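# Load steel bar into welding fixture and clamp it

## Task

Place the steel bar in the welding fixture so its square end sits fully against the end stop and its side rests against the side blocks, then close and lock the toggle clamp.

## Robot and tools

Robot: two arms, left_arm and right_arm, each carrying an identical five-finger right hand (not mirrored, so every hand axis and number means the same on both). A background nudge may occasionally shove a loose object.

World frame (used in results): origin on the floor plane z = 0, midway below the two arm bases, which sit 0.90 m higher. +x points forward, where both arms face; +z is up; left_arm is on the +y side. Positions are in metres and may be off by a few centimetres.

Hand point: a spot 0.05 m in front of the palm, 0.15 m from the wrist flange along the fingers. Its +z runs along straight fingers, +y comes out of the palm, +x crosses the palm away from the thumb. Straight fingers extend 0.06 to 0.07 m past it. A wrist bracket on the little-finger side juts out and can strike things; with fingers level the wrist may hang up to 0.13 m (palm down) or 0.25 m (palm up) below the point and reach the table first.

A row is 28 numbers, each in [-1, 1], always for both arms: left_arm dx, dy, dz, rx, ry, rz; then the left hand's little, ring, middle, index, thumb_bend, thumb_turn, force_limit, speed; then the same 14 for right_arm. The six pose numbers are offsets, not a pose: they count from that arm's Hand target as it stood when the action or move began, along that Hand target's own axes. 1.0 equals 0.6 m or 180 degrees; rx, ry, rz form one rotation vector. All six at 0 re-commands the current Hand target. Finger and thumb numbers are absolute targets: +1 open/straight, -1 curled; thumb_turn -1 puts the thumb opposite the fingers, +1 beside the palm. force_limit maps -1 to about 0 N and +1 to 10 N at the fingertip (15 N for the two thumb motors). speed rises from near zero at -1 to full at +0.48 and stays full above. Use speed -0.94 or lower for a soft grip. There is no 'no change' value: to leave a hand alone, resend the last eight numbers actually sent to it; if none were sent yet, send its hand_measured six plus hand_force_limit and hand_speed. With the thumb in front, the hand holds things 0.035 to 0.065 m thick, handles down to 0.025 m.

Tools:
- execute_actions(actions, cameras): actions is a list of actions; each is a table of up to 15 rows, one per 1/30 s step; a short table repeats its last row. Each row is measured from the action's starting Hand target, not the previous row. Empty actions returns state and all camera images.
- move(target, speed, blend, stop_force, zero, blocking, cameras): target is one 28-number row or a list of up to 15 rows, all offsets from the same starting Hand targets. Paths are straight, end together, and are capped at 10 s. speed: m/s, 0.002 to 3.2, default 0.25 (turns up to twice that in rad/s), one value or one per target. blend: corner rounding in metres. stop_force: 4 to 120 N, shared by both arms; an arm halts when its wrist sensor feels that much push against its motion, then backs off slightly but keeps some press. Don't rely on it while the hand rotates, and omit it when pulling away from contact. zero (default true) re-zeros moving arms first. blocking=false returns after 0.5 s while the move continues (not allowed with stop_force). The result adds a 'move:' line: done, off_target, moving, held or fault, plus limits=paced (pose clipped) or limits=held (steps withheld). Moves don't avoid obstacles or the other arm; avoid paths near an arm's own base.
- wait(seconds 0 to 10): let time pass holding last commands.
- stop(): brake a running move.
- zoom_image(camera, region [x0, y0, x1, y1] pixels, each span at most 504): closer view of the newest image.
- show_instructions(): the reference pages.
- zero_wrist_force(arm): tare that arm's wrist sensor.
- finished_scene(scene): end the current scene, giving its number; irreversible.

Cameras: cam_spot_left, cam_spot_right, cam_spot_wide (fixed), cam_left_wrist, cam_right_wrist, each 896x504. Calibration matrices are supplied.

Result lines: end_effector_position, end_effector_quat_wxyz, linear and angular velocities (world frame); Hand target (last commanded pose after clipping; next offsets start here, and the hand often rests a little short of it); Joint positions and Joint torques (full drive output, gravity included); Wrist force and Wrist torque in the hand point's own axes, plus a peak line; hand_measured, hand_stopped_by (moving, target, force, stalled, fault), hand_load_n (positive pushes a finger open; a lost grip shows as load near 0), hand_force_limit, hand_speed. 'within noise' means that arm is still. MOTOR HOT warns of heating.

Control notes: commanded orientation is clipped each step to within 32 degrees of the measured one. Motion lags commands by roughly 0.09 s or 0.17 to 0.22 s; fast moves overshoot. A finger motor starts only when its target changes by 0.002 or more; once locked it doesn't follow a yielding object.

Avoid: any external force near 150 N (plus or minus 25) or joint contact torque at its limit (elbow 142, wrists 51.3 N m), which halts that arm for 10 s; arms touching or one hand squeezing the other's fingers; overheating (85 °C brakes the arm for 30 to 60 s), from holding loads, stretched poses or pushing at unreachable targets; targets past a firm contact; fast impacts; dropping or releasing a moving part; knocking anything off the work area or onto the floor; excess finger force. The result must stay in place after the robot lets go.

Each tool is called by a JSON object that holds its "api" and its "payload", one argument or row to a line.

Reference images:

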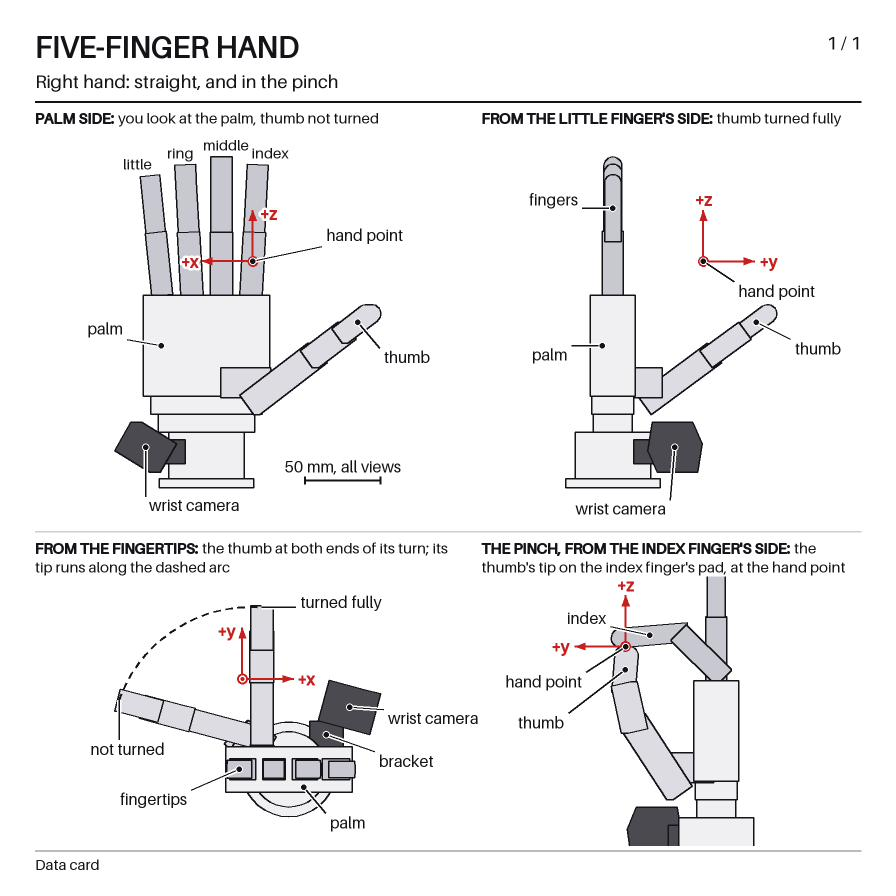

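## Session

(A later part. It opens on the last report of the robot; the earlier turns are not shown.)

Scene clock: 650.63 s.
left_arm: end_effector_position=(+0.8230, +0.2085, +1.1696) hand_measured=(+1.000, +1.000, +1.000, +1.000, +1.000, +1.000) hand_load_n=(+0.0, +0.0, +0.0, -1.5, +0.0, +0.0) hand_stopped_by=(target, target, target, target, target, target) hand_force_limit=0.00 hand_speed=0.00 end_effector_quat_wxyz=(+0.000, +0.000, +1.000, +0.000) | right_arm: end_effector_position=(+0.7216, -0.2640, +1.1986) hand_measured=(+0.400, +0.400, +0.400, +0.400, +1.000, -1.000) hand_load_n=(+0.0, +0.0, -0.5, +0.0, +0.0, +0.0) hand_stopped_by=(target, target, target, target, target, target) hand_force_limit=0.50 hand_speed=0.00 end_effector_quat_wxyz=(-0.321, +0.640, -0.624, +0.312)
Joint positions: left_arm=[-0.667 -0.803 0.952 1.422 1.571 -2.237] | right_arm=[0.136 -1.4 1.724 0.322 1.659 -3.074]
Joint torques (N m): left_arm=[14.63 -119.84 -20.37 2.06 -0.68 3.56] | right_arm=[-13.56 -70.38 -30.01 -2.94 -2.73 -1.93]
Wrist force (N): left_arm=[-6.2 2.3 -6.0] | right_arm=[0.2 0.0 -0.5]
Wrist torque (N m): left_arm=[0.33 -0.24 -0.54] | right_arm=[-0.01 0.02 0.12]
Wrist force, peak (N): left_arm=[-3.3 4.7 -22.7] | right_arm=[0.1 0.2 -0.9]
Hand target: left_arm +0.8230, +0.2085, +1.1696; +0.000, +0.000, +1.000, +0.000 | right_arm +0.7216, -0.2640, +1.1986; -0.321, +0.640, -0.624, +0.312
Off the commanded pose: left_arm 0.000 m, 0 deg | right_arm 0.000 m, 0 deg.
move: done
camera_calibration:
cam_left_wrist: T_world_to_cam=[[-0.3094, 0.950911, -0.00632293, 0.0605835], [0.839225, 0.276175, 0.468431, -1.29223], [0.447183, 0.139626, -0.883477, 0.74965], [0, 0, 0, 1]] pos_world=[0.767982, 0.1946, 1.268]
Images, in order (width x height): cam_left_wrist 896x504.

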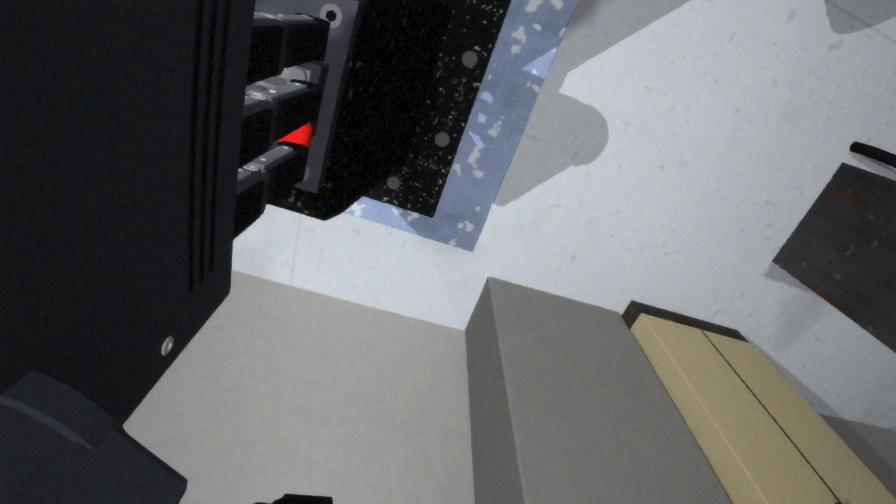

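{"api": "move", "payload": {
  "target": [
    [0,0,-0.0257,0,0,0,1,1,1,1,1,1,0,0,0,0,0,0,0,0,0.4,0.4,0.4,0.4,1,-1,0.5,0],
    [0,-0.0475,-0.0257,0,0,0,1,1,1,1,1,1,0,0,0,0,0,0,0,0,0.4,0.4,0.4,0.4,1,-1,0.5,0],
    [0,-0.0475,0.0243,0,0,0,1,1,1,1,1,1,0,0,0,0,0,0,0,0,0.4,0.4,0.4,0.4,1,-1,0.5,0]
  ],
  "speed": 0.04,
  "stop_force": 12,
  "cameras": ["cam_left_wrist"]
}}

{"api": "zoom_image", "payload": {
  "camera": "cam_left_wrist",
  "region": [230, 60, 430, 210]
}}

Scene clock: 673.67 s.
left_arm: end_effector_position=(+0.8230, +0.1800, +1.1550) hand_measured=(+1.000, +1.000, +1.000, +1.000, +1.000, +1.000) hand_load_n=(+0.0, +0.0, +0.0, +0.0, +0.0, +0.0) hand_stopped_by=(target, target, target, target, target, target) hand_force_limit=0.00 hand_speed=0.00 end_effector_quat_wxyz=(+0.000, +0.000, +1.000, +0.000) | right_arm: end_effector_position=(+0.7216, -0.2640, +1.1986) hand_measured=(+0.400, +0.400, +0.400, +0.400, +1.000, -1.000) hand_load_n=(+0.0, +0.0, +0.0, +0.0, +0.0, +0.0) hand_stopped_by=(target, target, target, target, target, target) hand_force_limit=0.50 hand_speed=0.00 end_effector_quat_wxyz=(-0.321, +0.640, -0.624, +0.312)
Joint positions: left_arm=[-0.692 -0.772 0.922 1.42 1.571 -2.262] | right_arm=[0.136 -1.4 1.724 0.322 1.659 -3.074]
Joint torques (N m): left_arm=[-10.82 -93.66 -23.86 0.95 1.02 -3] | right_arm=[-13.96 -66.24 -30.35 -3.04 -2.49 -2.36]
Wrist force (N): left_arm=[-0.5 1.0 -1.1] | right_arm=[0.0 0.0 -0.3]
Wrist torque (N m): left_arm=[0.10 0.07 -0.02] | right_arm=[-0.03 0.05 0.11]
Wrist force, peak (N): left_arm=[-6.5 2.4 -6.3] | right_arm=[0.3 0.4 -0.8]
Hand target: left_arm +0.8230, +0.1800, +1.1550; +0.000, +0.000, +1.000, +0.000 | right_arm +0.7216, -0.2640, +1.1986; -0.321, +0.640, -0.624, +0.312
Off the commanded pose: left_arm 0.000 m, 0 deg | right_arm 0.000 m, 0 deg.
move: done
camera_calibration:
cam_left_wrist: T_world_to_cam=[[-0.3094, 0.950911, -0.00632293, 0.0875928], [0.839225, 0.276175, 0.468431, -1.27756], [0.447183, 0.139626, -0.883477, 0.740819], [0, 0, 0, 1]] pos_world=[0.767982, 0.1661, 1.2535]
Images, in order (width x height): cam_left_wrist 896x504.

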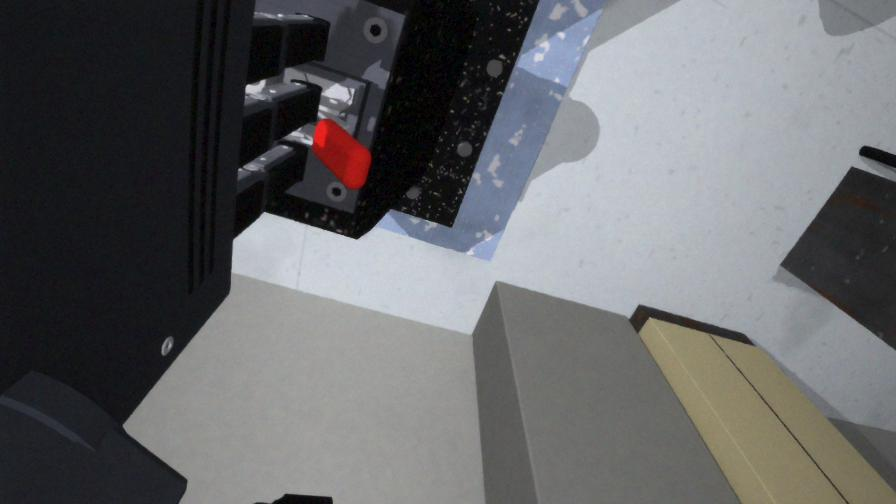

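Scaled by 2.520 from the camera's 896x504 image, which has a finer 1280x720 frame.

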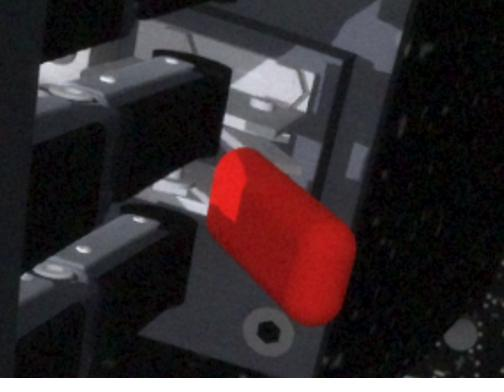

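{"api": "move", "payload": {
  "target": [
    [0,0.0492,0.0333,0,0,0,1,1,1,1,1,1,0,0,0,0,0,0,0,0,0.4,0.4,0.4,0.4,1,-1,0.5,0],
    [0,0.0492,0.02,0,0,0,1,1,1,1,1,1,0,0,0,0,0,0,0,0,0.4,0.4,0.4,0.4,1,-1,0.5,0],
    [0,0.0872,0.02,0,0,0,1,1,1,1,1,1,0,0,0,0,0,0,0,0,0.4,0.4,0.4,0.4,1,-1,0.5,0]
  ],
  "speed": 0.03,
  "stop_force": 25,
  "cameras": ["cam_left_wrist"]
}}

{"api": "zoom_image", "payload": {
  "camera": "cam_left_wrist",
  "region": [230, 60, 430, 210]
}}

Scene clock: 694.70 s.
left_arm: end_effector_position=(+0.8230, +0.2323, +1.1430) hand_measured=(+1.000, +1.000, +1.000, +1.000, +1.000, +1.000) hand_load_n=(+0.0, +0.0, +0.0, +0.0, +0.0, +0.0) hand_stopped_by=(target, target, target, target, target, target) hand_force_limit=0.00 hand_speed=0.00 end_effector_quat_wxyz=(+0.000, +0.000, +1.000, +0.000) | right_arm: end_effector_position=(+0.7216, -0.2640, +1.1986) hand_measured=(+0.400, +0.400, +0.400, +0.400, +1.000, -1.000) hand_load_n=(+0.0, +0.0, +0.0, +0.0, -0.5, +0.0) hand_stopped_by=(target, target, target, target, target, target) hand_force_limit=0.50 hand_speed=0.00 end_effector_quat_wxyz=(-0.321, +0.640, -0.624, +0.312)
Joint positions: left_arm=[-0.645 -0.815 1.019 1.366 1.571 -2.215] | right_arm=[0.136 -1.4 1.724 0.322 1.659 -3.074]
Joint torques (N m): left_arm=[16.09 -122.31 -23.1 1.11 3.19 3.55] | right_arm=[-13.38 -71.01 -30.41 -2.75 -2.13 -1.99]
Wrist force (N): left_arm=[-0.5 0.9 -1.3] | right_arm=[-0.1 0.1 -0.7]
Wrist torque (N m): left_arm=[0.15 0.09 -0.18] | right_arm=[0.00 0.07 0.11]
Wrist force, peak (N): left_arm=[-0.7 1.2 -5.0] | right_arm=[0.0 0.3 -0.7]
Hand target: left_arm +0.8230, +0.2323, +1.1430; +0.000, +0.000, +1.000, +0.000 | right_arm +0.7216, -0.2640, +1.1986; -0.321, +0.640, -0.624, +0.312
Off the commanded pose: left_arm 0.000 m, 0 deg | right_arm 0.000 m, 0 deg.
move: done
camera_calibration:
cam_left_wrist: T_world_to_cam=[[-0.3094, 0.950911, -0.00632293, 0.0377842], [0.839225, 0.276175, 0.468431, -1.28638], [0.447183, 0.139626, -0.883477, 0.722915], [0, 0, 0, 1]] pos_world=[0.767982, 0.2184, 1.2415]
Images, in order (width x height): cam_left_wrist 896x504.

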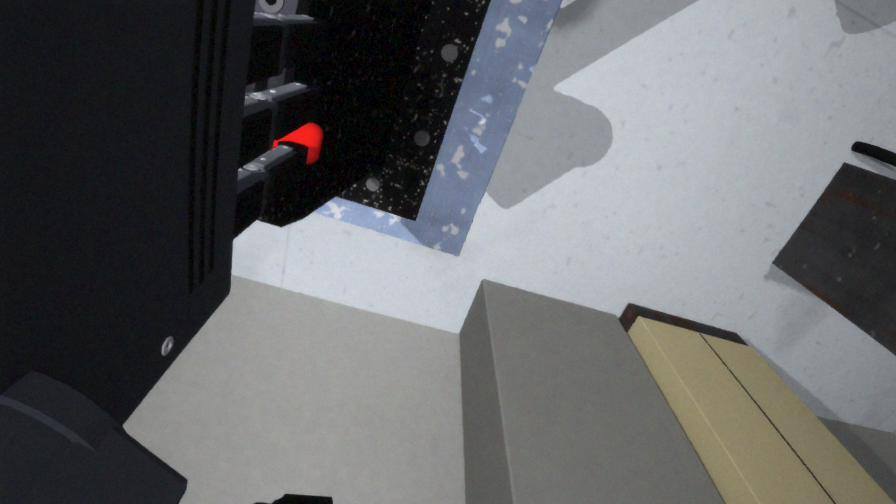

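Scaled by 2.520 from the camera's 896x504 image, which has a finer 1280x720 frame.

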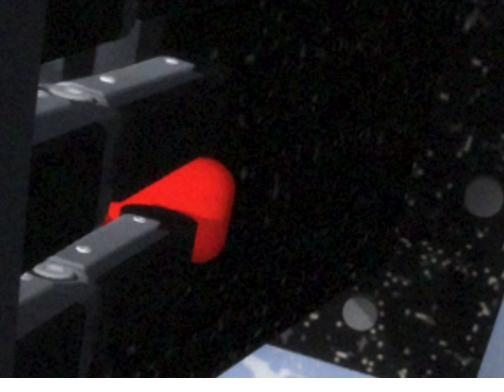

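{"api": "move", "payload": {
  "target": [0,0,0.0417,0,0,0,1,1,1,1,1,1,0,0,0,0,0,0,0,0,0.4,0.4,0.4,0.4,1,-1,0.5,0],
  "speed": 0.015,
  "stop_force": 28,
  "cameras": ["cam_left_wrist"]
}}

{"api": "zoom_image", "payload": {
  "camera": "cam_left_wrist",
  "region": [230, 60, 430, 210]
}}

Scene clock: 708.47 s.
left_arm: end_effector_position=(+0.8230, +0.2323, +1.1257) hand_measured=(+1.000, +1.000, +1.000, +0.998, +1.000, +1.000) hand_load_n=(+0.0, +0.0, +0.0, -21.0, +0.0, +0.0) hand_stopped_by=(target, target, target, target, target, target) hand_force_limit=0.00 hand_speed=0.00 end_effector_quat_wxyz=(+0.000, +0.000, +1.000, +0.000) | right_arm: end_effector_position=(+0.7216, -0.2640, +1.1986) hand_measured=(+0.400, +0.400, +0.400, +0.400, +1.000, -1.000) hand_load_n=(+0.0, +0.0, +0.0, +0.0, +0.0, +0.0) hand_stopped_by=(target, target, target, target, target, target) hand_force_limit=0.50 hand_speed=0.00 end_effector_quat_wxyz=(-0.321, +0.640, -0.624, +0.312)
Joint positions: left_arm=[-0.645 -0.807 1.038 1.34 1.571 -2.215] | right_arm=[0.136 -1.4 1.724 0.322 1.659 -3.074]
Joint torques (N m): left_arm=[4.93 -90.65 -35.5 1.26 3.02 3.43] | right_arm=[-13.25 -67.93 -29.6 -2.44 -2.76 -2.5]
Wrist force (N): left_arm=[0.4 14.4 -31.9] | right_arm=[0.2 0.1 -0.5]
Wrist torque (N m): left_arm=[1.06 0.16 -0.13] | right_arm=[0.00 0.02 0.12]
Wrist force, peak (N): left_arm=[0.5 13.9 -42.4] | right_arm=[0.0 0.0 -0.9]
Hand target: left_arm +0.8230, +0.2323, +1.1257; +0.000, +0.000, +1.000, +0.000 (not the last commanded pose) | right_arm +0.7216, -0.2640, +1.1986; -0.321, +0.640, -0.624, +0.312
Off the commanded pose: left_arm 0.008 m, 0 deg | right_arm 0.000 m, 0 deg.
move: contact (left_arm)
camera_calibration:
cam_left_wrist: T_world_to_cam=[[-0.309431, 0.950902, -0.00619751, 0.0374518], [0.83926, 0.276155, 0.468382, -1.27822], [0.447096, 0.139731, -0.883505, 0.707604], [0, 0, 0, 1]] pos_world=[0.767982, 0.218501, 1.2241]
Images, in order (width x height): cam_left_wrist 896x504.

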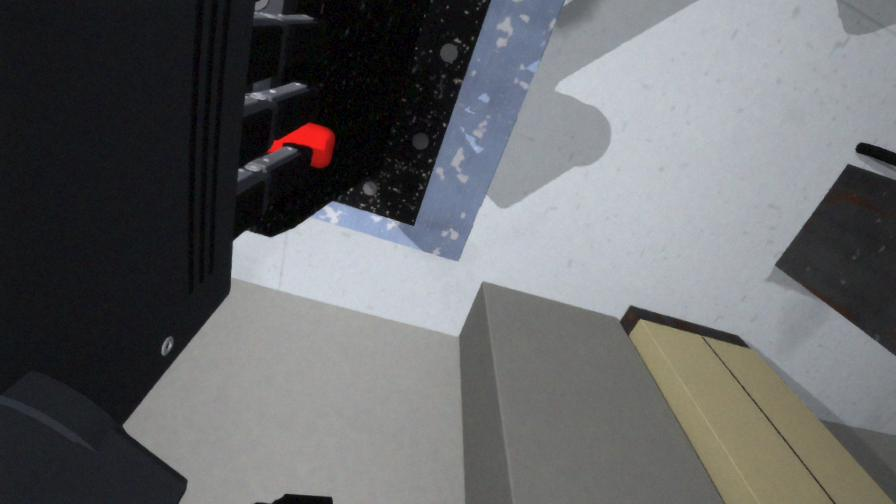

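Scaled by 2.520 from the camera's 896x504 image, which has a finer 1280x720 frame.

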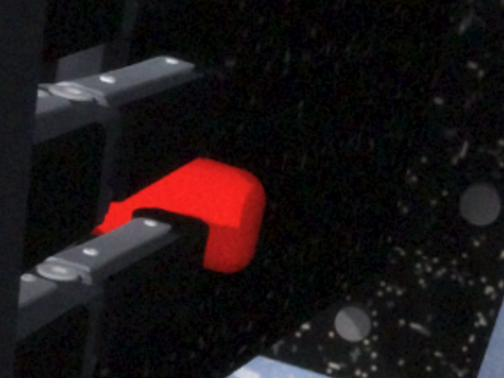

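{"api": "move", "payload": {
  "target": [
    [0,0,-0.125,0,0,0,1,1,1,1,1,1,0,0,0,0,0,0,0,0,0.4,0.4,0.4,0.4,1,-1,0.5,0],
    [0.2,-0.2,-0.275,0,0,0,1,1,1,1,1,1,0,0,0,0,0,0,0,0,0.4,0.4,0.4,0.4,1,-1,0.5,0]
  ],
  "speed": [0.12,0.25],
  "cameras": ["cam_left_wrist"]
}}

{"api": "zoom_image", "payload": {
  "camera": "cam_left_wrist",
  "region": [230, 80, 480, 330]
}}

Scene clock: 719.07 s.
left_arm: end_effector_position=(+0.7032, +0.1126, +1.2905) hand_measured=(+1.000, +1.000, +1.000, +1.000, +1.000, +1.000) hand_load_n=(+0.0, +0.0, +0.0, +0.0, -0.5, +0.0) hand_stopped_by=(target, target, target, target, target, target) hand_force_limit=0.00 hand_speed=0.00 end_effector_quat_wxyz=(+0.000, +0.000, +1.000, +0.000) | right_arm: end_effector_position=(+0.7216, -0.2640, +1.1986) hand_measured=(+0.400, +0.400, +0.400, +0.400, +1.000, -1.000) hand_load_n=(+0.0, +0.0, +0.0, +0.0, +0.0, +0.0) hand_stopped_by=(target, target, target, target, target, target) hand_force_limit=0.50 hand_speed=0.00 end_effector_quat_wxyz=(-0.321, +0.640, -0.624, +0.312)
Joint positions: left_arm=[-0.847 -0.929 0.954 1.546 1.571 -2.417] | right_arm=[0.136 -1.4 1.724 0.322 1.659 -3.074]
Joint torques (N m): left_arm=[-16.85 -114.64 -45.98 7.4 -3.55 -4.12] | right_arm=[-12.86 -69.59 -31.06 -2.41 -2.22 -1.83]
Wrist force (N): left_arm=[0.7 1.1 -1.4] | right_arm=[-0.2 0.1 -0.5]
Wrist torque (N m): left_arm=[0.17 -0.10 0.06] | right_arm=[0.00 0.08 0.10]
Wrist force, peak (N): left_arm=[0.5 14.6 -32.2] | right_arm=[-0.1 0.2 -0.8]
Hand target: left_arm +0.7030, +0.1124, +1.2907; +0.000, +0.000, +1.000, +0.000 | right_arm +0.7216, -0.2640, +1.1986; -0.321, +0.640, -0.624, +0.312
Off the commanded pose: left_arm 0.000 m, 0 deg | right_arm 0.000 m, 0 deg.
move: done
camera_calibration:
cam_left_wrist: T_world_to_cam=[[-0.309431, 0.950902, -0.00619751, 0.115322], [0.83926, 0.276155, 0.468382, -1.22183], [0.447096, 0.139731, -0.883505, 0.923596], [0, 0, 0, 1]] pos_world=[0.648182, 0.0987005, 1.389]
Images, in order (width x height): cam_left_wrist 896x504.

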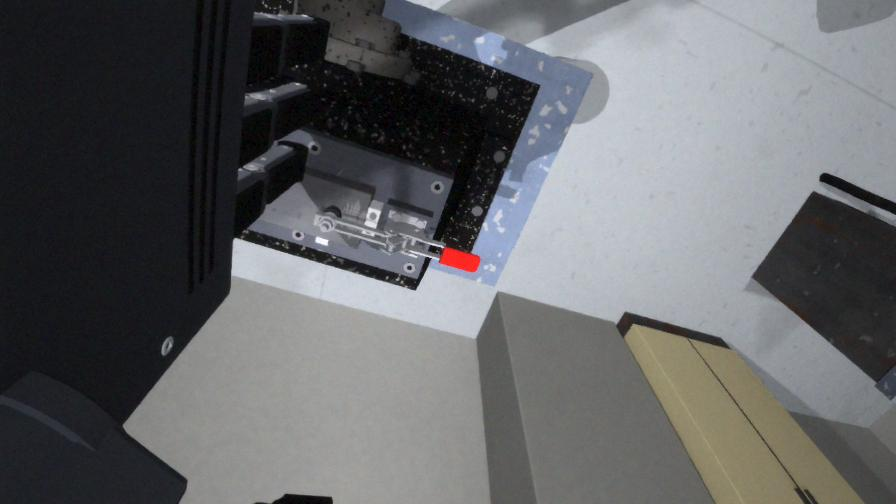

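Scaled by 2.016 from the camera's 896x504 image, which has a finer 1280x720 frame.

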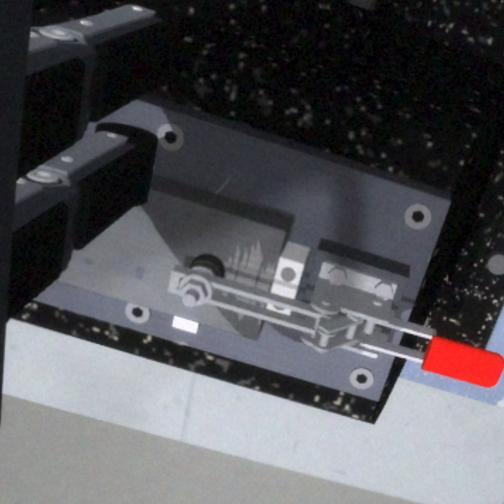

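{"api": "finished_scene", "payload": {
  "scene": 2
}}

The scene is finished: the task was done.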